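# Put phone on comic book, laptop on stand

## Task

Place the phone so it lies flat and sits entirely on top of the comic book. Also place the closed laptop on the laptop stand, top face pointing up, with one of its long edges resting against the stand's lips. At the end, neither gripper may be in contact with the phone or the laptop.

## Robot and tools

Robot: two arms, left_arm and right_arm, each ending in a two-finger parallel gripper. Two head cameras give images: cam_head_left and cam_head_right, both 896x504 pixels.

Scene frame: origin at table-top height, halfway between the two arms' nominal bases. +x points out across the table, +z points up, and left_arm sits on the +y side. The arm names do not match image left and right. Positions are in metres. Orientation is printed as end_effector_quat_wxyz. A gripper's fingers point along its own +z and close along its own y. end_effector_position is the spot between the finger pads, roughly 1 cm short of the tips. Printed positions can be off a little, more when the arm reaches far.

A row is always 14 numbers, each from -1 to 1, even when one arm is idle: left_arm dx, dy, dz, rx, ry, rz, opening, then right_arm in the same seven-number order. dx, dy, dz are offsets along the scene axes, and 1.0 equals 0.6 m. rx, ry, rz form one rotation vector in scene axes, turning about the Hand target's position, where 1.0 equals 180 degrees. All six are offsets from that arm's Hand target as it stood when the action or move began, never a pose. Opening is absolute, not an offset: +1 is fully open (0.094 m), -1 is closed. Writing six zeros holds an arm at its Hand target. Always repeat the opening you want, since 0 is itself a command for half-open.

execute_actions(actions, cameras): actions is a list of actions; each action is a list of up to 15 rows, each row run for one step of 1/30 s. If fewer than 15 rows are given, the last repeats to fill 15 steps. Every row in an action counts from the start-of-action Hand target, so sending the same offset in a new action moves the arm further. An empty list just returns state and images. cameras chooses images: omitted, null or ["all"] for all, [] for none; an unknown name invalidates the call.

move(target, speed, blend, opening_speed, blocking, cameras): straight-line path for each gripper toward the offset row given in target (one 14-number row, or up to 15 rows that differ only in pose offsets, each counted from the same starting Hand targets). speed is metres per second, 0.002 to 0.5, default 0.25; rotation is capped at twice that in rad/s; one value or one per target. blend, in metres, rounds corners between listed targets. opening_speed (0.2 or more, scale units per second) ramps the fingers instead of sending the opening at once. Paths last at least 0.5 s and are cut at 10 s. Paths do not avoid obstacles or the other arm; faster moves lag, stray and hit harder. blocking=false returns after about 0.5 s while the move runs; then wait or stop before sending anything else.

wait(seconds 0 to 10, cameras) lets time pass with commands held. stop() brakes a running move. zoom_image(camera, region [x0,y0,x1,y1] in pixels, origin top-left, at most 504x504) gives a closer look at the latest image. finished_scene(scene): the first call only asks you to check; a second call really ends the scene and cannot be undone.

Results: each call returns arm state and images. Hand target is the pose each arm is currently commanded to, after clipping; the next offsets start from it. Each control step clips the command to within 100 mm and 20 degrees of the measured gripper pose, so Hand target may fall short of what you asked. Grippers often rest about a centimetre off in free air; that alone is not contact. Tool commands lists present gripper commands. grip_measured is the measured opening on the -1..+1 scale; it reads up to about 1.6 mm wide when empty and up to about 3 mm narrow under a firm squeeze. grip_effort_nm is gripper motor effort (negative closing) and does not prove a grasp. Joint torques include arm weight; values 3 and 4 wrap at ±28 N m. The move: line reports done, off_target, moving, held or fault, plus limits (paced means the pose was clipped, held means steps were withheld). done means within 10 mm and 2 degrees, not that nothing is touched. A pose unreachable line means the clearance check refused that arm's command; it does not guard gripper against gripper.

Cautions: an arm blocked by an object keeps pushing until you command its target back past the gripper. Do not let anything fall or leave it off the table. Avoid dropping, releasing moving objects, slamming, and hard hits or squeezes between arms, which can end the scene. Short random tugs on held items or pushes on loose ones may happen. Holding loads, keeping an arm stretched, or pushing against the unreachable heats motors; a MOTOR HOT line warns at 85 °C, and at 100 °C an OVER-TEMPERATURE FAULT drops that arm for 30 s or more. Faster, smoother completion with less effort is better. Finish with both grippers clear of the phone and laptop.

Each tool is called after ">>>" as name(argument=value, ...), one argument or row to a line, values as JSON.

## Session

>>> execute_actions(
  actions=[],
)

>>> zoom_image(
  camera="cam_head_left",
  region=[100, 150, 480, 400],
)

>>> zoom_image(
  camera="cam_head_left",
  region=[400, 150, 780, 400],
)

Scene clock: 0.00 s.
left_arm: end_effector_position=(+0.5781, +0.0324, +0.2203) grip_measured=+1.000 grip_effort_nm=n/a end_effector_quat_wxyz=(+0.373, -0.189, +0.872, +0.255) | right_arm: end_effector_position=(+0.2777, -0.6686, +0.2408) grip_measured=+1.000 grip_effort_nm=n/a end_effector_quat_wxyz=(+0.133, +0.606, +0.784, +0.005)
Joint positions: left_arm=[-0.632 1.766 1.516 -1.115 -0.923 -0.928 0.094] | right_arm=[-0.891 1.408 1.311 -1.216 -0.069 0.44 0.094]
Joint velocities: left_arm=[0.005 -0.015 0.007 -0.007 -0.037 -0.007 0] | right_arm=[-0.015 0.015 0.012 -0.007 -0.037 0.051 0]
Joint torques (N m): no reading
Motor temperatures (°C): left_arm=[22 25 33 24 26 23 27] | right_arm=[26 37 37 25 24 23 27]
Heat: left arm: hottest elbow 33 °C; right arm: hottest shoulder 37 °C.
Hand target: left_arm +0.5842, +0.0283, +0.2384; +0.386, -0.198, +0.868, +0.242 | right_arm +0.2823, -0.6743, +0.2483; +0.141, +0.606, +0.783, +0.003
Tool commands: left_gripper/opening=+1.0 right_gripper/opening=+1.0

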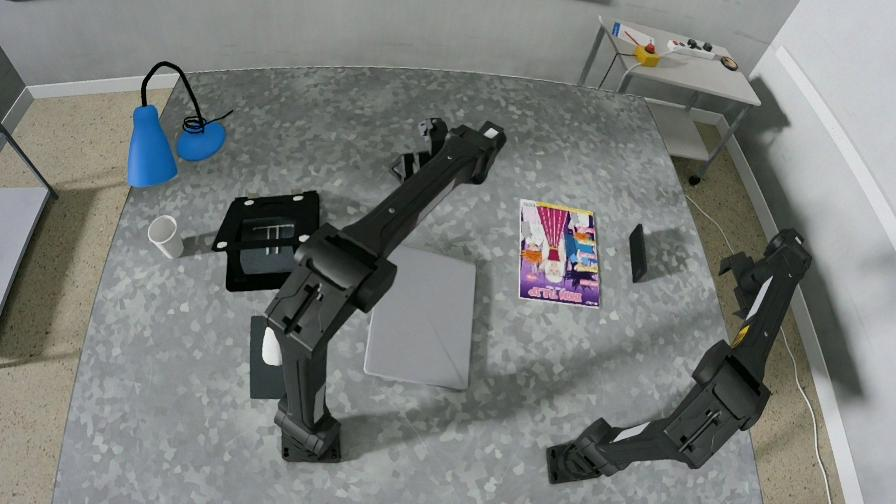

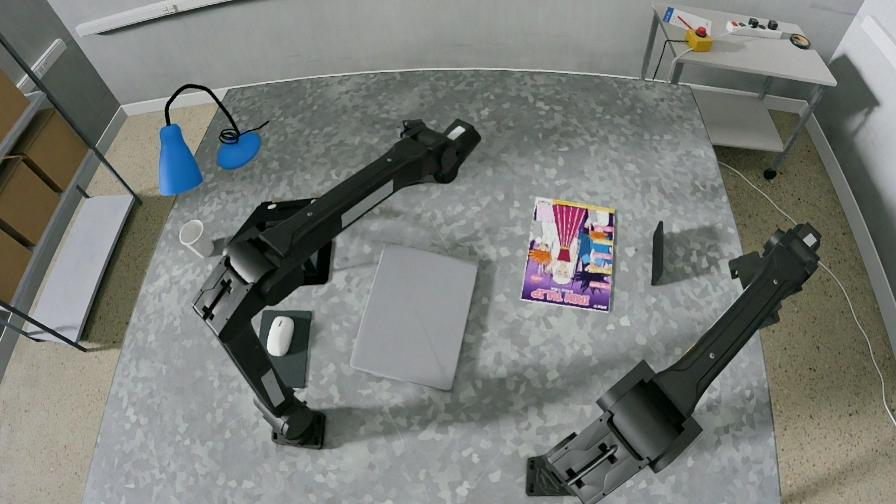

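Scaled by 1.326.

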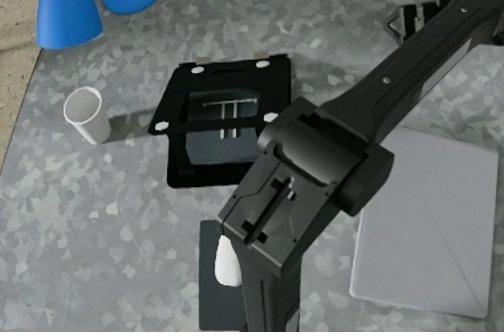

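Scaled by 1.326.

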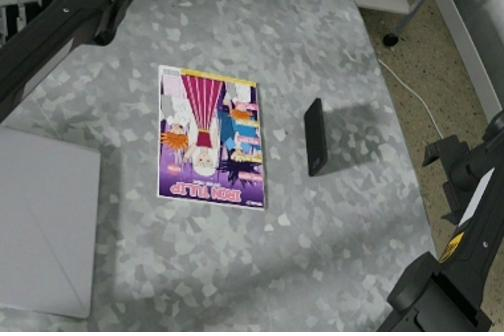

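>>> zoom_image(
  camera="cam_head_left",
  region=[610, 215, 680, 295],
)

>>> zoom_image(
  camera="cam_head_right",
  region=[630, 210, 700, 290],
)

>>> zoom_image(
  camera="cam_head_right",
  region=[330, 230, 500, 400],
)

Scaled by 6.300.

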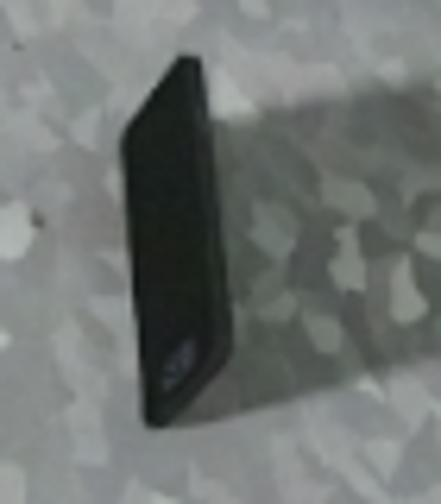

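Scaled by 6.300.

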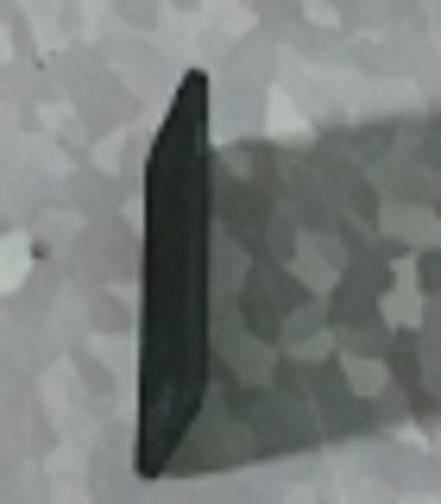

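Scaled by 2.965.

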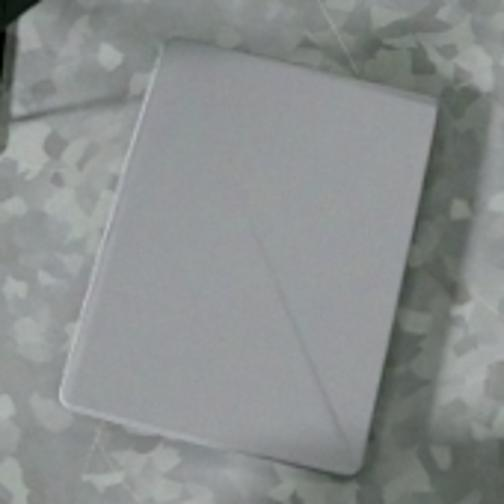

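>>> move(
  target=[0,0,0,0,0,0,1, 0.31,0.26,-0.03,0.004,0.096,0.378,1],
  speed=0.2,
)

>>> zoom_image(
  camera="cam_head_left",
  region=[560, 160, 760, 320],
)

>>> zoom_image(
  camera="cam_head_right",
  region=[560, 160, 760, 320],
)

Scene clock: 39.57 s.
left_arm: end_effector_position=(+0.5781, +0.0324, +0.2203) grip_measured=+1.000 grip_effort_nm=0.022 end_effector_quat_wxyz=(+0.373, -0.189, +0.872, +0.255) | right_arm: end_effector_position=(+0.4530, -0.5155, +0.2219) grip_measured=+1.000 grip_effort_nm=-0.012 end_effector_quat_wxyz=(-0.007, +0.070, +0.998, +0.007)
Joint positions: left_arm=[-0.632 1.766 1.516 -1.115 -0.923 -0.928 0.094] | right_arm=[-0.408 1.723 1.652 -1.518 -0.008 -0.263 0.094]
Joint velocities: left_arm=[-0.015 -0.005 0.022 0.007 -0.051 -0.022 0] | right_arm=[0.005 -0.015 -0.002 -0.017 0.095 -0.007 0]
Joint torques (N m): left_arm=[-1.38 -19.43 12.79 0.72 -0.58 -0.04] | right_arm=[1.2 -17.03 13.01 -0.21 0.09 0.12]
Motor temperatures (°C): left_arm=[22 28 36 24 27 23 27] | right_arm=[26 38 42 25 24 23 27]
Heat: left arm: hottest elbow 36 °C; right arm: hottest elbow 42 °C.
Hand target: left_arm +0.5842, +0.0283, +0.2385; +0.386, -0.198, +0.868, +0.242 | right_arm +0.4707, -0.5189, +0.2265; -0.002, +0.062, +0.998, +0.004
Off the commanded pose: left_arm 0.020 m, 2 deg | right_arm 0.018 m, 2 deg.
move: off_target (left_arm, right_arm)

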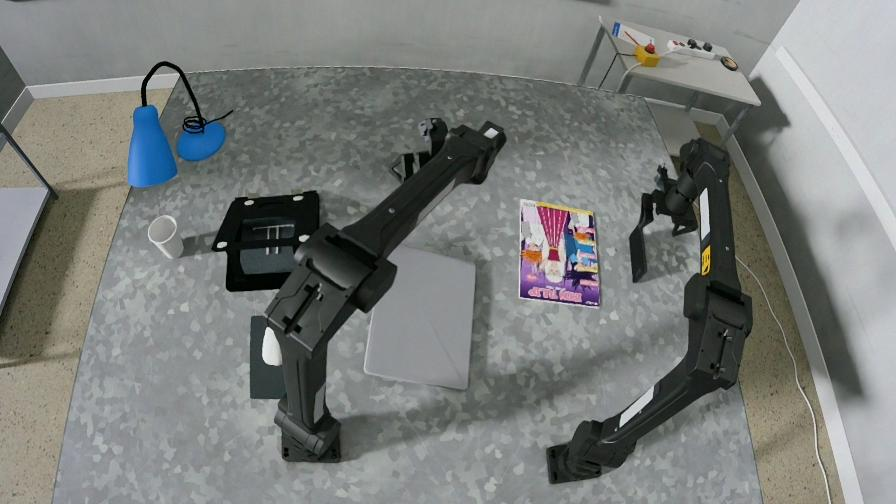

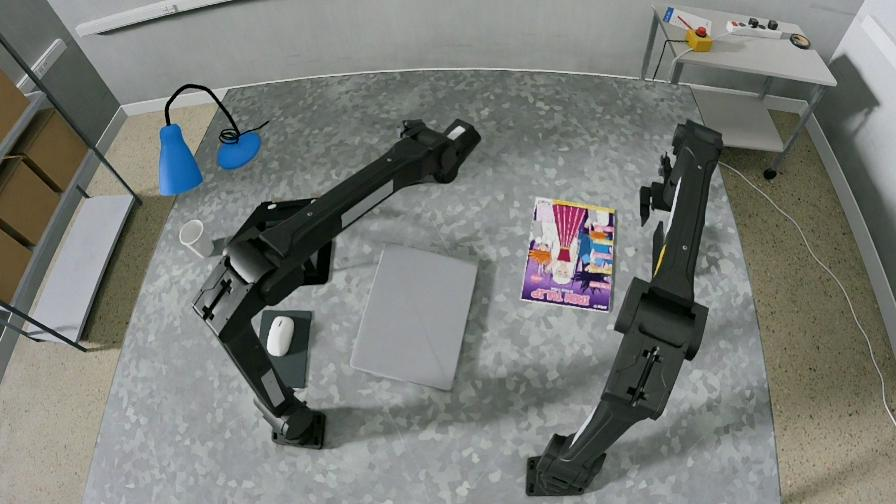

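Scaled by 2.520.

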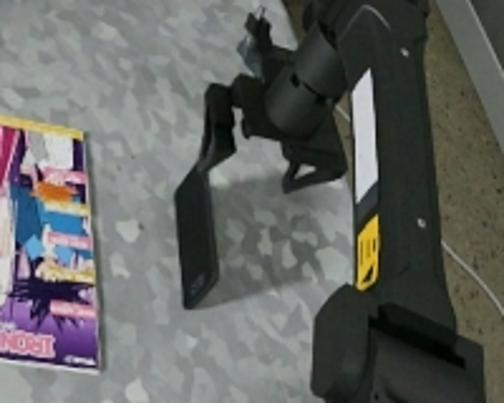

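Scaled by 2.520.

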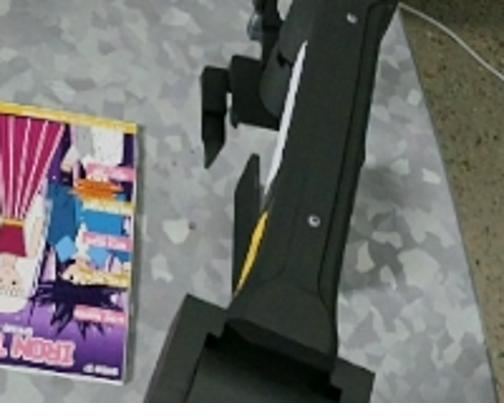

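>>> move(
  target=[0,0,0,0,0,0,1, 0.0,-0.06,-0.14,0,0,0,1],
  speed=0.15,
)

>>> zoom_image(
  camera="cam_head_left",
  region=[580, 180, 720, 300],
)

>>> zoom_image(
  camera="cam_head_right",
  region=[600, 160, 740, 280],
)

Scene clock: 46.20 s.
left_arm: end_effector_position=(+0.5781, +0.0324, +0.2203) grip_measured=+1.000 grip_effort_nm=0.022 end_effector_quat_wxyz=(+0.373, -0.189, +0.872, +0.255) | right_arm: end_effector_position=(+0.4698, -0.5509, +0.1611) grip_measured=+1.000 grip_effort_nm=-0.012 end_effector_quat_wxyz=(+0.011, +0.062, +0.998, +0.000)
Joint positions: left_arm=[-0.632 1.766 1.516 -1.115 -0.923 -0.928 0.094] | right_arm=[-0.455 1.799 1.596 -1.348 -0.008 -0.325 0.094]
Joint velocities: left_arm=[0.005 -0.015 -0.007 -0.012 0.022 -0.037 0] | right_arm=[-0.005 -0.015 -0.022 -0.002 -0.037 -0.022 0]
Joint torques (N m): left_arm=[-1.44 -19.55 12.85 0.5 -0.56 0] | right_arm=[0.03 -18.84 8.09 0.51 0.08 0.08]
Motor temperatures (°C): left_arm=[22 29 36 24 27 23 27] | right_arm=[26 39 43 25 24 23 26]
Heat: left arm: hottest elbow 36 °C; right arm: hottest elbow 43 °C.
Hand target: left_arm +0.5842, +0.0283, +0.2385; +0.386, -0.198, +0.868, +0.242 | right_arm +0.4688, -0.5559, +0.1428; -0.001, +0.062, +0.998, +0.004
Off the commanded pose: left_arm 0.020 m, 2 deg | right_arm 0.019 m, 1 deg.
move: off_target (left_arm, right_arm)

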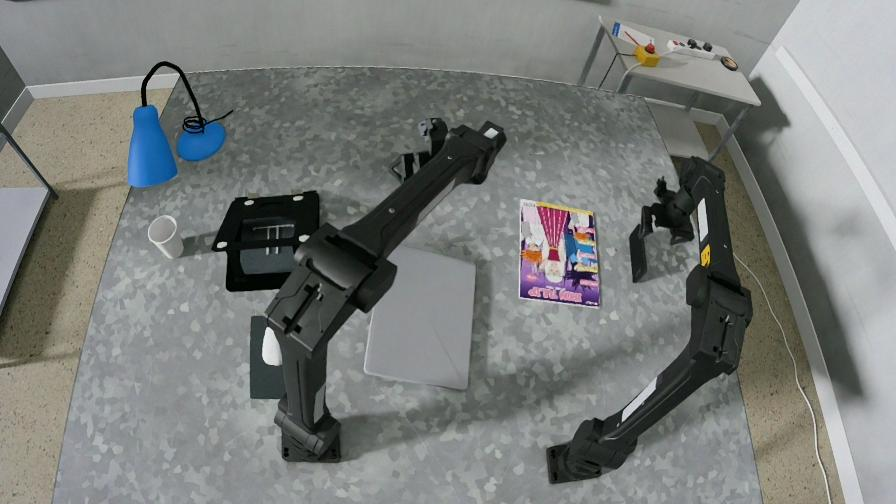

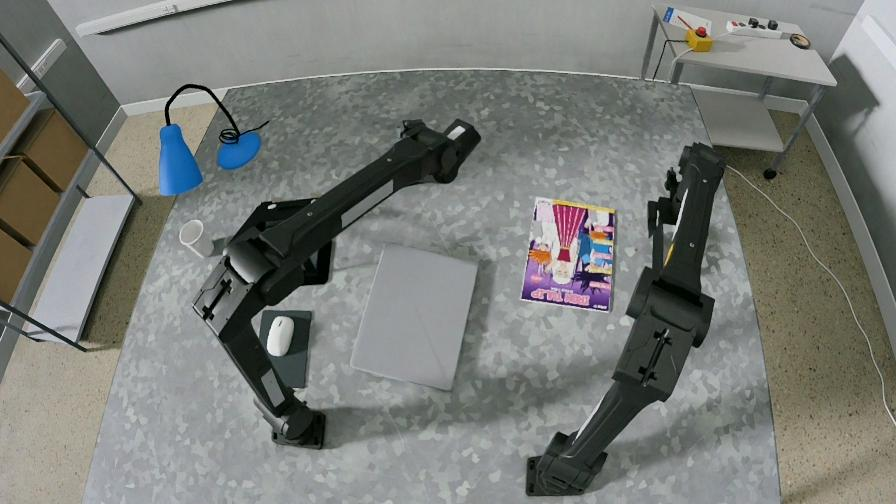

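Scaled by 3.600.

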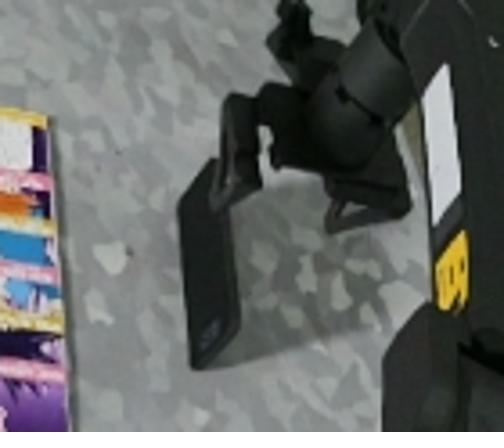

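Scaled by 3.600.

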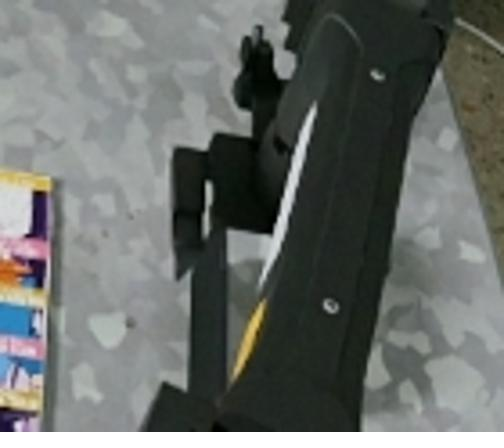

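>>> move(
  target=[0,0,0,0,0,0,1, 0.033,-0.035,-0.035,0,0,0,1],
  speed=0.12,
)

>>> zoom_image(
  camera="cam_head_left",
  region=[580, 180, 720, 300],
)

>>> zoom_image(
  camera="cam_head_right",
  region=[600, 160, 740, 280],
)

Scene clock: 54.53 s.
left_arm: end_effector_position=(+0.5781, +0.0324, +0.2203) grip_measured=+1.000 grip_effort_nm=0.027 end_effector_quat_wxyz=(+0.373, -0.189, +0.872, +0.255) | right_arm: end_effector_position=(+0.4716, -0.5618, +0.1172) grip_measured=+1.000 grip_effort_nm=-0.017 end_effector_quat_wxyz=(-0.017, +0.061, +0.998, +0.011)
Joint positions: left_arm=[-0.632 1.766 1.516 -1.115 -0.923 -0.928 0.094] | right_arm=[-0.471 1.882 1.597 -1.326 -0.007 -0.344 0.094]
Joint velocities: left_arm=[-0.005 0.015 -0.007 -0.012 0.037 -0.037 0] | right_arm=[-0.005 -0.015 0.002 0.012 -0.007 -0.051 0]
Joint torques (N m): left_arm=[-1.38 -19.25 12.83 0.81 -0.6 -0.06] | right_arm=[-0.21 -21.01 12.38 0.39 0.09 0.01]
Motor temperatures (°C): left_arm=[22 29 37 24 27 23 27] | right_arm=[26 39 43 25 24 23 26]
Heat: left arm: hottest elbow 37 °C; right arm: hottest elbow 43 °C.
Hand target: left_arm +0.5842, +0.0283, +0.2385; +0.386, -0.198, +0.868, +0.242 | right_arm +0.4883, -0.5773, +0.1217; -0.001, +0.062, +0.998, +0.003
Off the commanded pose: left_arm 0.020 m, 2 deg | right_arm 0.023 m, 2 deg.
move: off_target (left_arm, right_arm)

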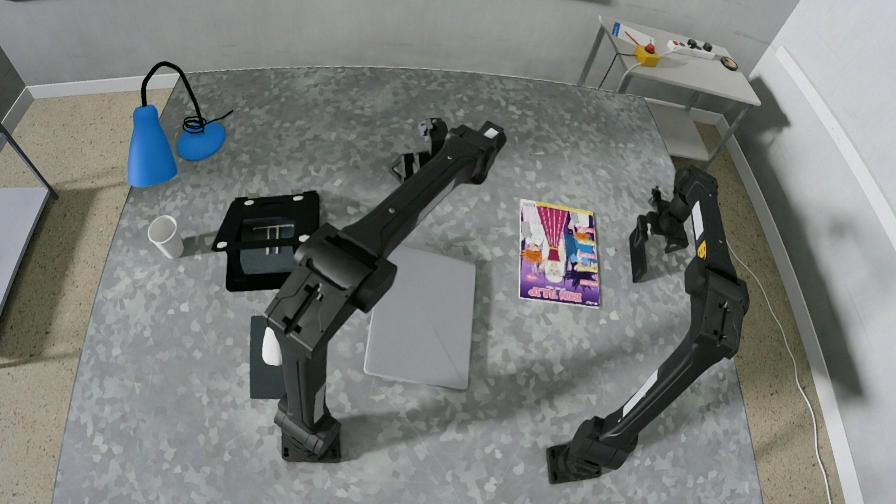

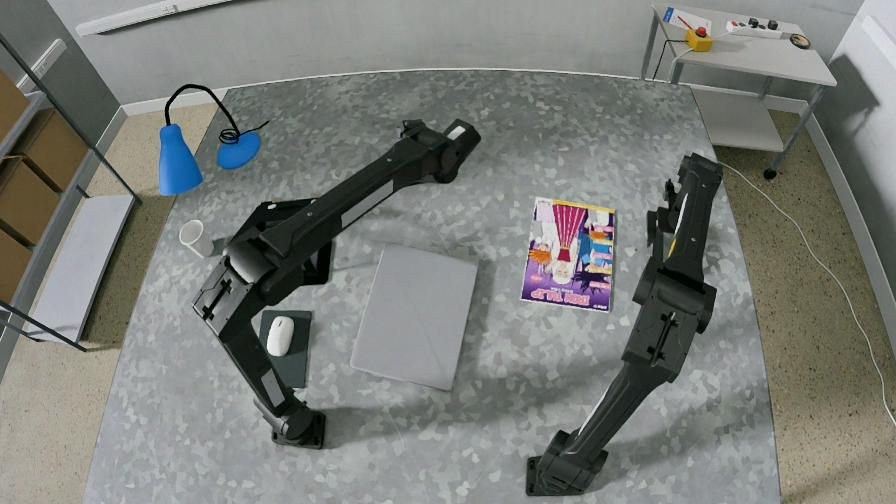

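Scaled by 3.600.

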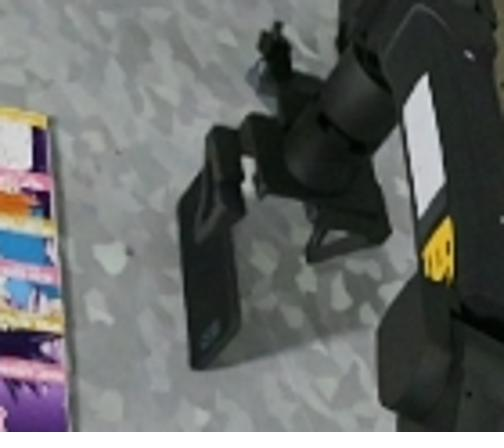

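Scaled by 3.600.

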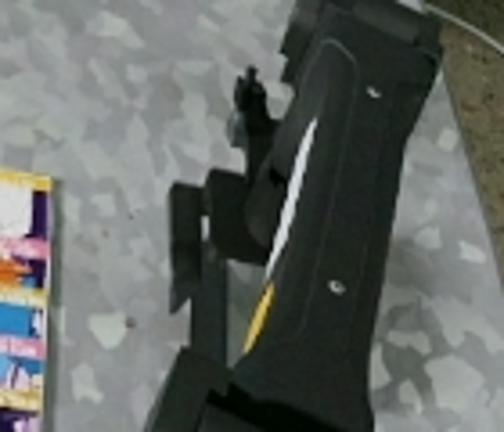

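>>> execute_actions(
  actions=[],
)

>>> zoom_image(
  camera="cam_head_left",
  region=[540, 140, 740, 300],
)

>>> zoom_image(
  camera="cam_head_right",
  region=[520, 140, 720, 300],
)

Scene clock: 75.90 s.
left_arm: end_effector_position=(+0.5781, +0.0324, +0.2203) grip_measured=+1.000 grip_effort_nm=0.022 end_effector_quat_wxyz=(+0.373, -0.189, +0.872, +0.255) | right_arm: end_effector_position=(+0.4716, -0.5618, +0.1172) grip_measured=+1.000 grip_effort_nm=-0.012 end_effector_quat_wxyz=(-0.017, +0.060, +0.998, +0.011)
Joint positions: left_arm=[-0.632 1.766 1.516 -1.115 -0.923 -0.928 0.094] | right_arm=[-0.471 1.882 1.597 -1.326 -0.007 -0.345 0.094]
Joint velocities: left_arm=[0.005 -0.005 -0.007 -0.007 -0.051 -0.007 0] | right_arm=[-0.005 -0.015 0.012 -0.007 0.007 -0.022 0]
Joint torques (N m): left_arm=[-1.85 -19.6 12.79 0.75 -0.56 -0.02] | right_arm=[-0.26 -20.01 12.25 0.36 0.08 0.09]
Motor temperatures (°C): left_arm=[22 29 38 24 27 23 27] | right_arm=[26 40 47 25 24 23 26]
Heat: left arm: hottest elbow 38 °C; right arm: hottest elbow 47 °C.
Hand target: left_arm +0.5842, +0.0283, +0.2385; +0.386, -0.198, +0.868, +0.242 | right_arm +0.4883, -0.5773, +0.1217; -0.001, +0.062, +0.998, +0.003
Tool commands: left_gripper/opening=+1.0 right_gripper/opening=+1.0
Off the commanded pose: left_arm 0.020 m, 2 deg | right_arm 0.023 m, 2 deg.

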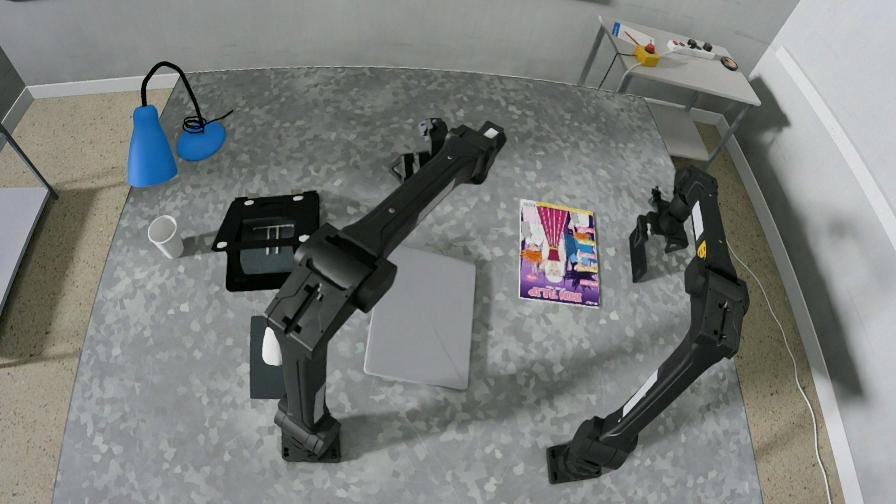

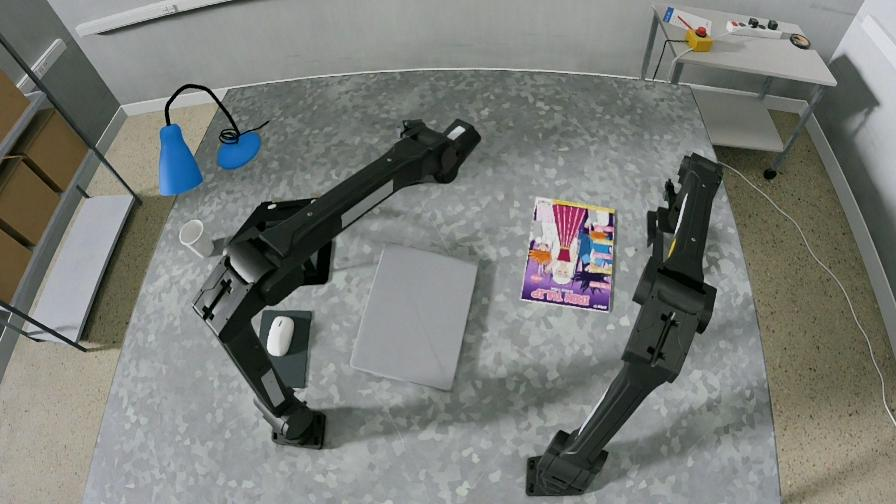

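Scaled by 2.520.

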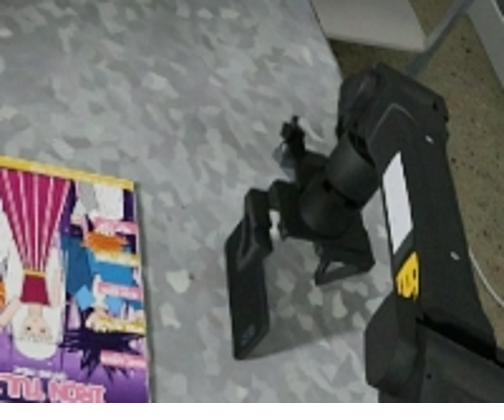

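Scaled by 2.520.

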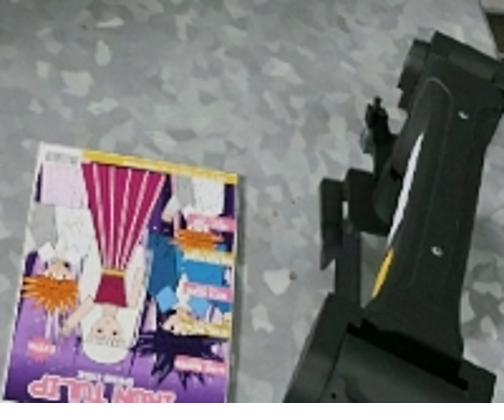

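>>> move(
  target=[0,0,0,0,0,0,1,0.02,0.012,-0.05,0,0,0,1],
  speed=0.1,
)

>>> zoom_image(
  camera="cam_head_left",
  region=[590, 180, 690, 300],
)

>>> zoom_image(
  camera="cam_head_right",
  region=[600, 170, 700, 290],
)

Scene clock: 82.03 s.
left_arm: end_effector_position=(+0.5781, +0.0324, +0.2203) grip_measured=+1.000 grip_effort_nm=0.022 end_effector_quat_wxyz=(+0.373, -0.189, +0.872, +0.255) | right_arm: end_effector_position=(+0.4836, -0.5678, +0.0975) grip_measured=+1.000 grip_effort_nm=-0.012 end_effector_quat_wxyz=(-0.007, +0.062, +0.998, +0.007)
Joint positions: left_arm=[-0.632 1.766 1.516 -1.115 -0.923 -0.928 0.094] | right_arm=[-0.471 1.918 1.597 -1.268 -0.007 -0.341 0.094]
Joint velocities: left_arm=[0.005 0.005 -0.007 0.002 -0.007 0.037 0] | right_arm=[0.005 -0.005 -0.017 0.012 0.007 0.022 0]
Joint torques (N m): left_arm=[-0.73 -19.6 12.85 0.79 -0.58 -0.01] | right_arm=[1.14 -19.49 11.02 0.47 0.06 0.26]
Motor temperatures (°C): left_arm=[22 30 38 24 27 23 27] | right_arm=[26 40 48 25 24 23 26]
Heat: left arm: hottest elbow 38 °C; right arm: hottest elbow 48 °C.
Hand target: left_arm +0.5842, +0.0283, +0.2385; +0.386, -0.198, +0.868, +0.242 | right_arm +0.4999, -0.5704, +0.0915; -0.001, +0.062, +0.998, +0.004
Off the commanded pose: left_arm 0.020 m, 2 deg | right_arm 0.018 m, 1 deg.
move: off_target (left_arm, right_arm)

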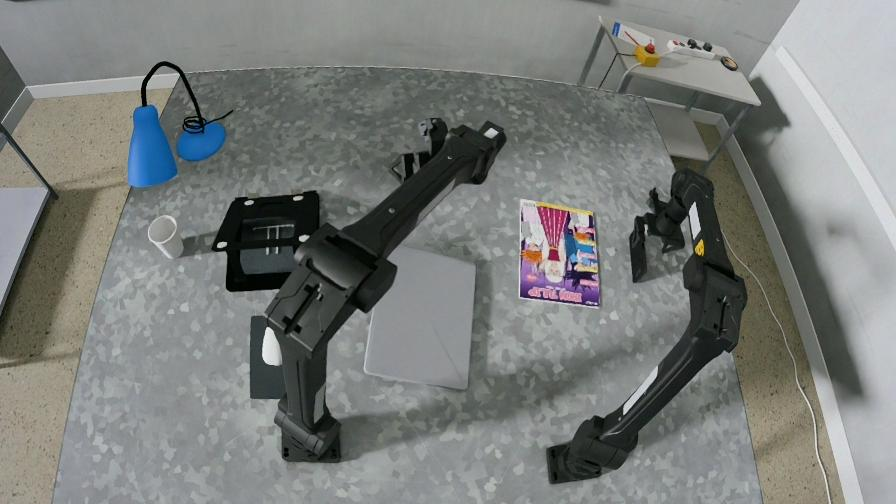

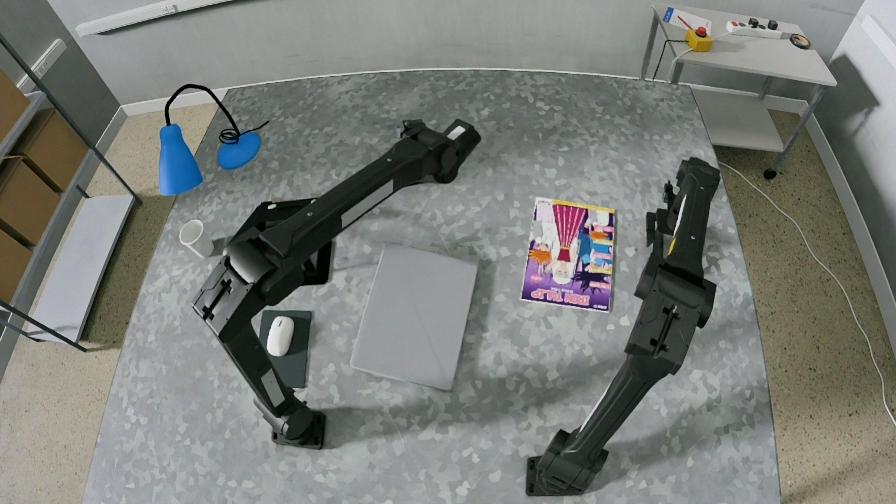

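Scaled by 4.200.

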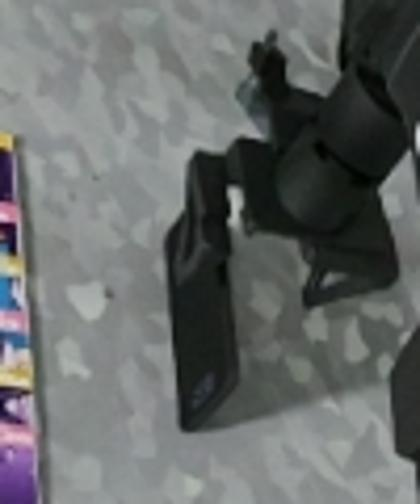

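Scaled by 4.200.

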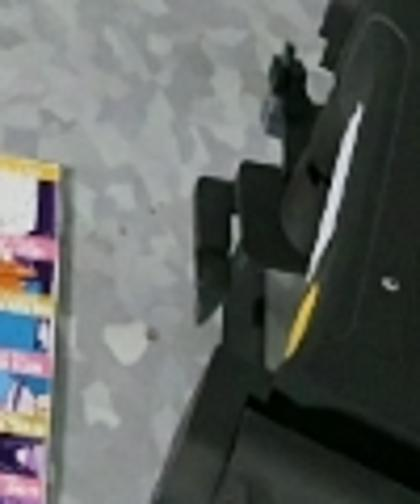

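>>> move(
  target=[0,0,0,0,0,0,1,0.0,0.012,-0.07,0,0,0,1],
  speed=0.06,
)

>>> zoom_image(
  camera="cam_head_left",
  region=[590, 180, 690, 300],
)

>>> zoom_image(
  camera="cam_head_right",
  region=[600, 170, 700, 290],
)

Scene clock: 87.63 s.
left_arm: end_effector_position=(+0.5781, +0.0324, +0.2203) grip_measured=+1.000 grip_effort_nm=0.027 end_effector_quat_wxyz=(+0.373, -0.189, +0.872, +0.255) | right_arm: end_effector_position=(+0.4993, -0.5714, +0.0756) grip_measured=+1.000 grip_effort_nm=-0.007 end_effector_quat_wxyz=(+0.017, +0.064, +0.998, -0.003)
Joint positions: left_arm=[-0.632 1.766 1.516 -1.115 -0.923 -0.928 0.094] | right_arm=[-0.464 1.945 1.579 -1.171 -0.007 -0.331 0.094]
Joint velocities: left_arm=[-0.005 -0.005 -0.002 0.007 -0.066 0.081 0] | right_arm=[-0.015 -0.005 0.002 -0.002 -0.022 -0.051 0]
Joint torques (N m): left_arm=[-1.61 -19.19 12.53 0.62 -0.58 0] | right_arm=[1.49 -20.6 7.21 0.49 0.07 0.24]
Motor temperatures (°C): left_arm=[22 30 38 24 27 23 27] | right_arm=[26 41 48 25 24 23 26]
Heat: left arm: hottest elbow 38 °C; right arm: hottest elbow 48 °C.
Hand target: left_arm +0.5842, +0.0283, +0.2385; +0.386, -0.198, +0.868, +0.242 | right_arm +0.4991, -0.5634, +0.0494; -0.001, +0.062, +0.998, +0.004
Off the commanded pose: left_arm 0.020 m, 2 deg | right_arm 0.027 m, 2 deg.
move: off_target (left_arm, right_arm)

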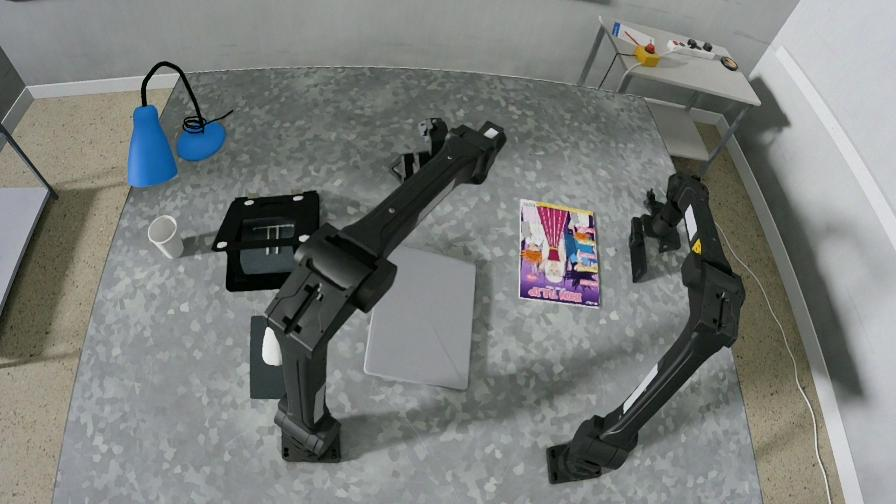

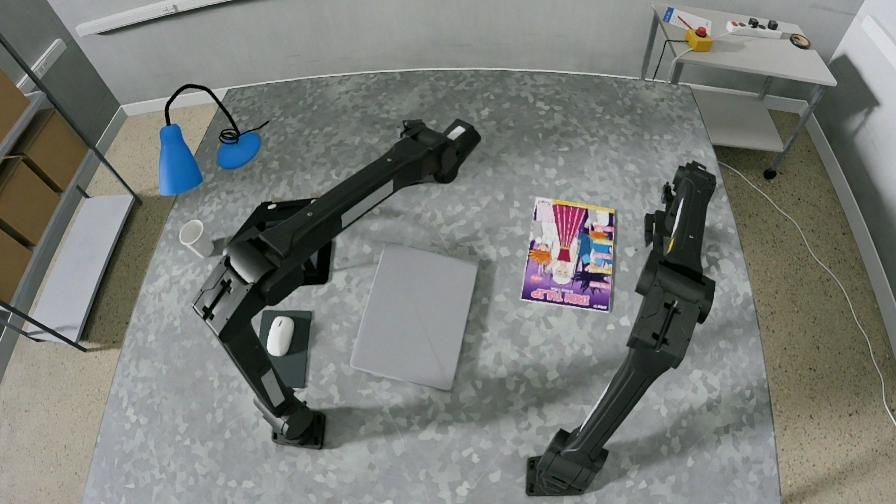

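Scaled by 4.200.

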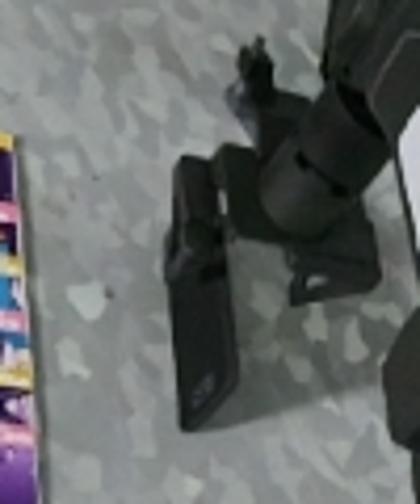

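Scaled by 4.200.

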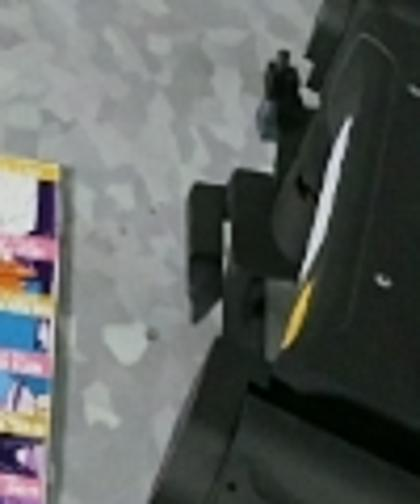

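>>> move(
  target=[0,0,0,0,0,0,1,-0.015,0.012,-0.045,0,0,0,1],
  speed=0.06,
)

>>> zoom_image(
  camera="cam_head_left",
  region=[590, 180, 690, 300],
)

>>> zoom_image(
  camera="cam_head_right",
  region=[600, 170, 700, 290],
)

Scene clock: 92.27 s.
left_arm: end_effector_position=(+0.5781, +0.0324, +0.2203) grip_measured=+1.000 grip_effort_nm=0.022 end_effector_quat_wxyz=(+0.373, -0.189, +0.872, +0.255) | right_arm: end_effector_position=(+0.4920, -0.5651, +0.0498) grip_measured=+1.000 grip_effort_nm=-0.012 end_effector_quat_wxyz=(+0.018, +0.064, +0.998, -0.004)
Joint positions: left_arm=[-0.632 1.766 1.516 -1.115 -0.923 -0.928 0.094] | right_arm=[-0.46 1.947 1.508 -1.095 -0.007 -0.327 0.094]
Joint velocities: left_arm=[-0.005 0.005 -0.017 -0.012 0.051 -0.037 0] | right_arm=[-0.015 0.005 0.002 -0.002 0.022 -0.051 0]
Joint torques (N m): left_arm=[-1.61 -19.49 12.77 0.66 -0.58 0.01] | right_arm=[1.44 -19.49 6.95 0.58 0.08 0.22]
Motor temperatures (°C): left_arm=[22 30 38 24 27 23 27] | right_arm=[26 41 47 25 24 23 26]
Heat: left arm: hottest elbow 38 °C; right arm: hottest elbow 47 °C.
Hand target: left_arm +0.5842, +0.0283, +0.2385; +0.386, -0.198, +0.868, +0.242 | right_arm +0.4899, -0.5563, +0.0226; -0.001, +0.062, +0.998, +0.004
Off the commanded pose: left_arm 0.020 m, 2 deg | right_arm 0.029 m, 2 deg.
move: off_target (left_arm, right_arm)

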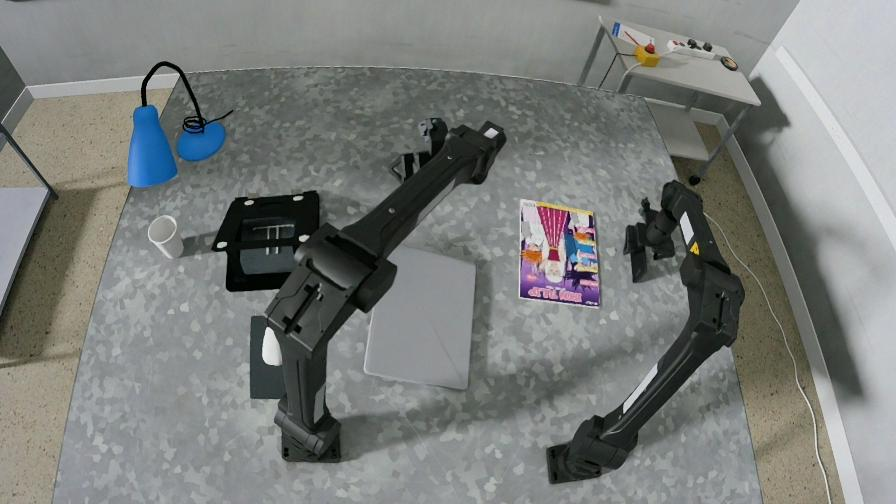

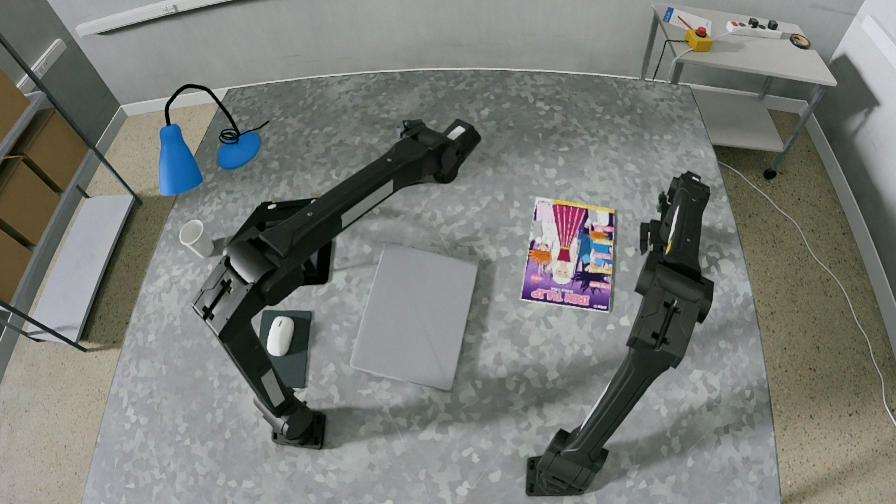

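Scaled by 4.200.

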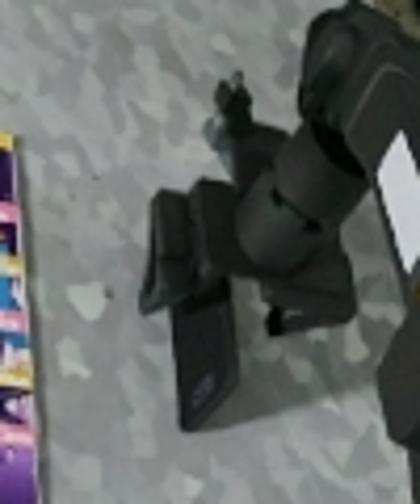

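Scaled by 4.200.

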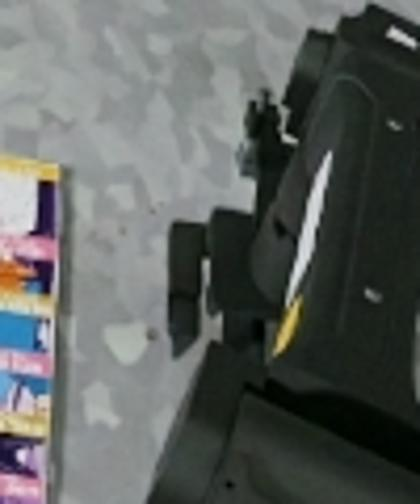

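>>> move(
  target=[0,0,0,0,0,0,1,0.0,0.0,0,0,0,0,0.35],
  speed=0.06,
  opening_speed=1,
)

>>> zoom_image(
  camera="cam_head_left",
  region=[590, 180, 690, 300],
)

>>> zoom_image(
  camera="cam_head_right",
  region=[600, 170, 700, 290],
)

Scene clock: 110.17 s.
left_arm: end_effector_position=(+0.5781, +0.0324, +0.2203) grip_measured=+1.000 grip_effort_nm=0.022 end_effector_quat_wxyz=(+0.373, -0.189, +0.872, +0.255) | right_arm: end_effector_position=(+0.4920, -0.5651, +0.0498) grip_measured=+0.352 grip_effort_nm=-0.081 end_effector_quat_wxyz=(+0.019, +0.064, +0.998, -0.004)
Joint positions: left_arm=[-0.632 1.766 1.516 -1.115 -0.923 -0.928 0.094] | right_arm=[-0.46 1.947 1.508 -1.095 -0.007 -0.327 0.064]
Joint velocities: left_arm=[-0.015 -0.005 -0.007 -0.007 0.007 -0.066 0] | right_arm=[-0.015 0.015 -0.007 -0.007 -0.081 0.037 0]
Joint torques (N m): left_arm=[-1.73 -19.49 12.77 0.83 -0.56 0.02] | right_arm=[1.38 -19.49 6.93 0.57 0.08 0.22]
Motor temperatures (°C): left_arm=[22 30 38 24 27 23 27] | right_arm=[26 41 46 25 24 23 26]
Heat: left arm: hottest elbow 38 °C; right arm: hottest elbow 46 °C.
Hand target: left_arm +0.5842, +0.0283, +0.2385; +0.386, -0.198, +0.868, +0.242 | right_arm +0.4899, -0.5563, +0.0226; -0.001, +0.062, +0.998, +0.004
Off the commanded pose: left_arm 0.020 m, 2 deg | right_arm 0.029 m, 2 deg.
move: off_target (left_arm, right_arm)

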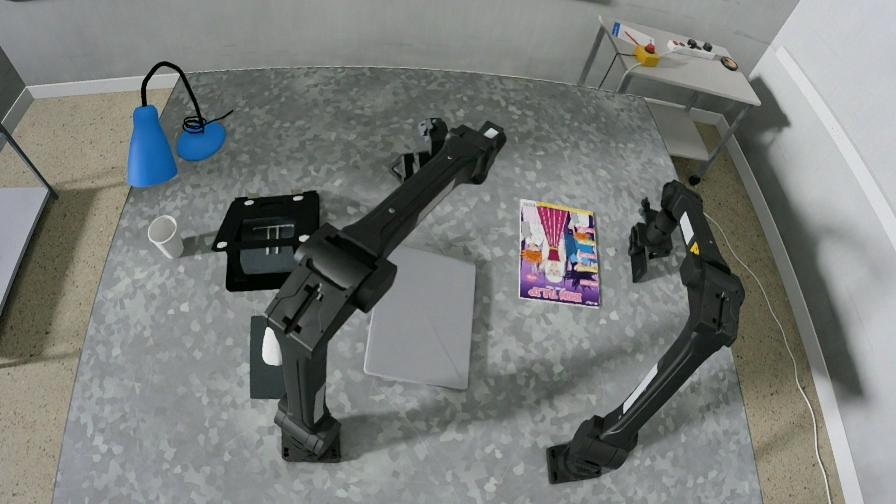

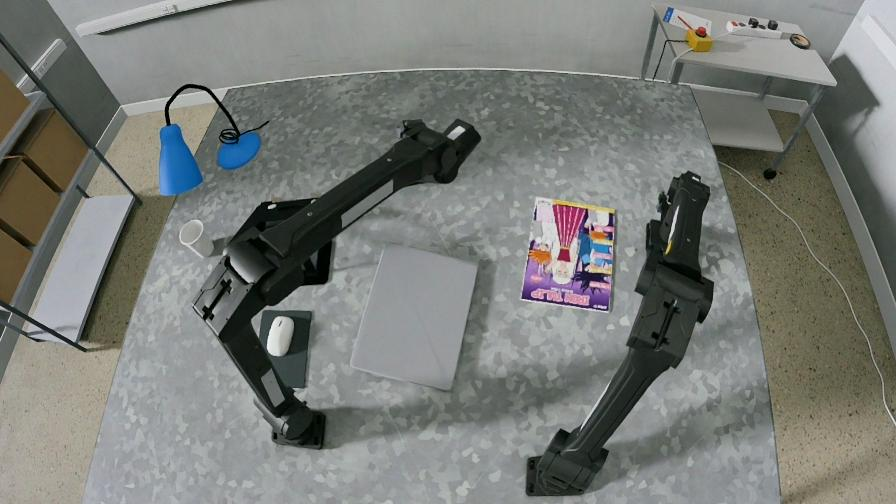

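Scaled by 4.200.

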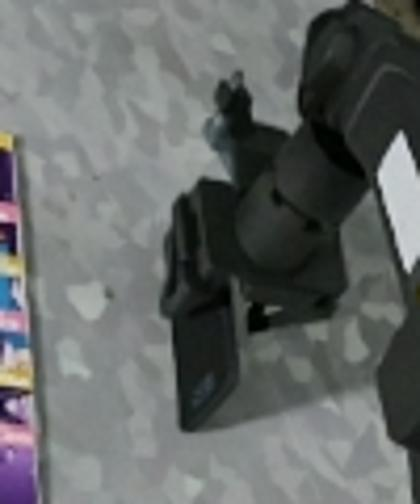

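Scaled by 4.200.

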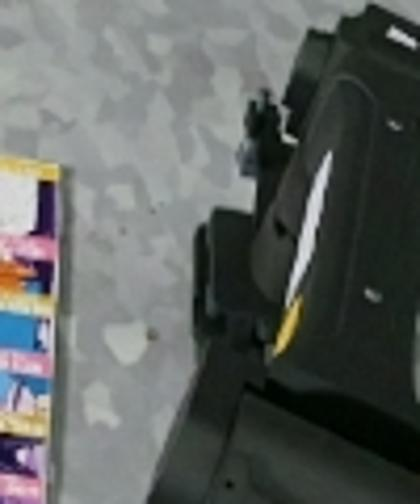

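>>> move(
  target=[0,0,0,0,0,0,1,0.0,0.0,0,0,0,0,-0.3],
  speed=0.06,
  opening_speed=0.7,
)

>>> zoom_image(
  camera="cam_head_left",
  region=[590, 180, 690, 300],
)

Scene clock: 116.10 s.
left_arm: end_effector_position=(+0.5781, +0.0324, +0.2203) grip_measured=+1.000 grip_effort_nm=0.022 end_effector_quat_wxyz=(+0.373, -0.189, +0.872, +0.255) | right_arm: end_effector_position=(+0.4920, -0.5651, +0.0498) grip_measured=-0.298 grip_effort_nm=-0.081 end_effector_quat_wxyz=(+0.019, +0.064, +0.998, -0.004)
Joint positions: left_arm=[-0.632 1.766 1.516 -1.115 -0.923 -0.928 0.094] | right_arm=[-0.46 1.947 1.508 -1.095 -0.007 -0.327 0.033]
Joint velocities: left_arm=[0.015 -0.005 -0.007 -0.002 0.022 -0.051 0] | right_arm=[0.005 -0.005 -0.022 -0.012 0.037 0.037 -0.001]
Joint torques (N m): left_arm=[-1.03 -19.14 12.82 0.66 -0.59 0] | right_arm=[1.44 -19.6 6.95 0.57 0.08 0.22]
Motor temperatures (°C): left_arm=[22 30 38 24 27 23 27] | right_arm=[26 42 46 25 24 23 26]
Heat: left arm: hottest elbow 38 °C; right arm: hottest elbow 46 °C.
Hand target: left_arm +0.5842, +0.0283, +0.2385; +0.386, -0.198, +0.868, +0.242 | right_arm +0.4899, -0.5563, +0.0226; -0.001, +0.062, +0.998, +0.004
Off the commanded pose: left_arm 0.020 m, 2 deg | right_arm 0.029 m, 2 deg.
move: off_target (left_arm, right_arm)

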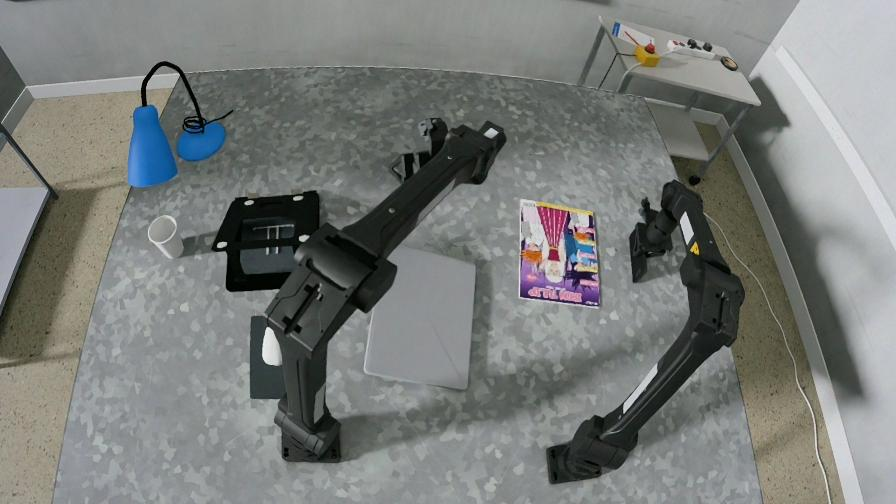

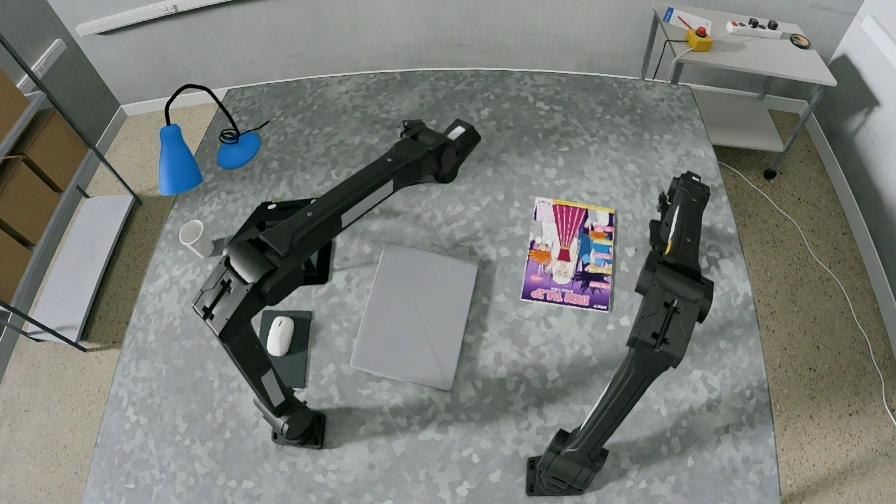

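Scaled by 4.200.

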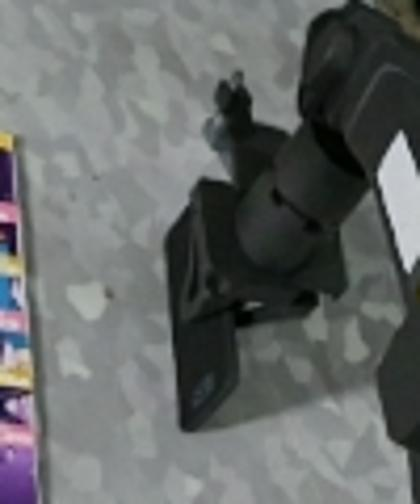

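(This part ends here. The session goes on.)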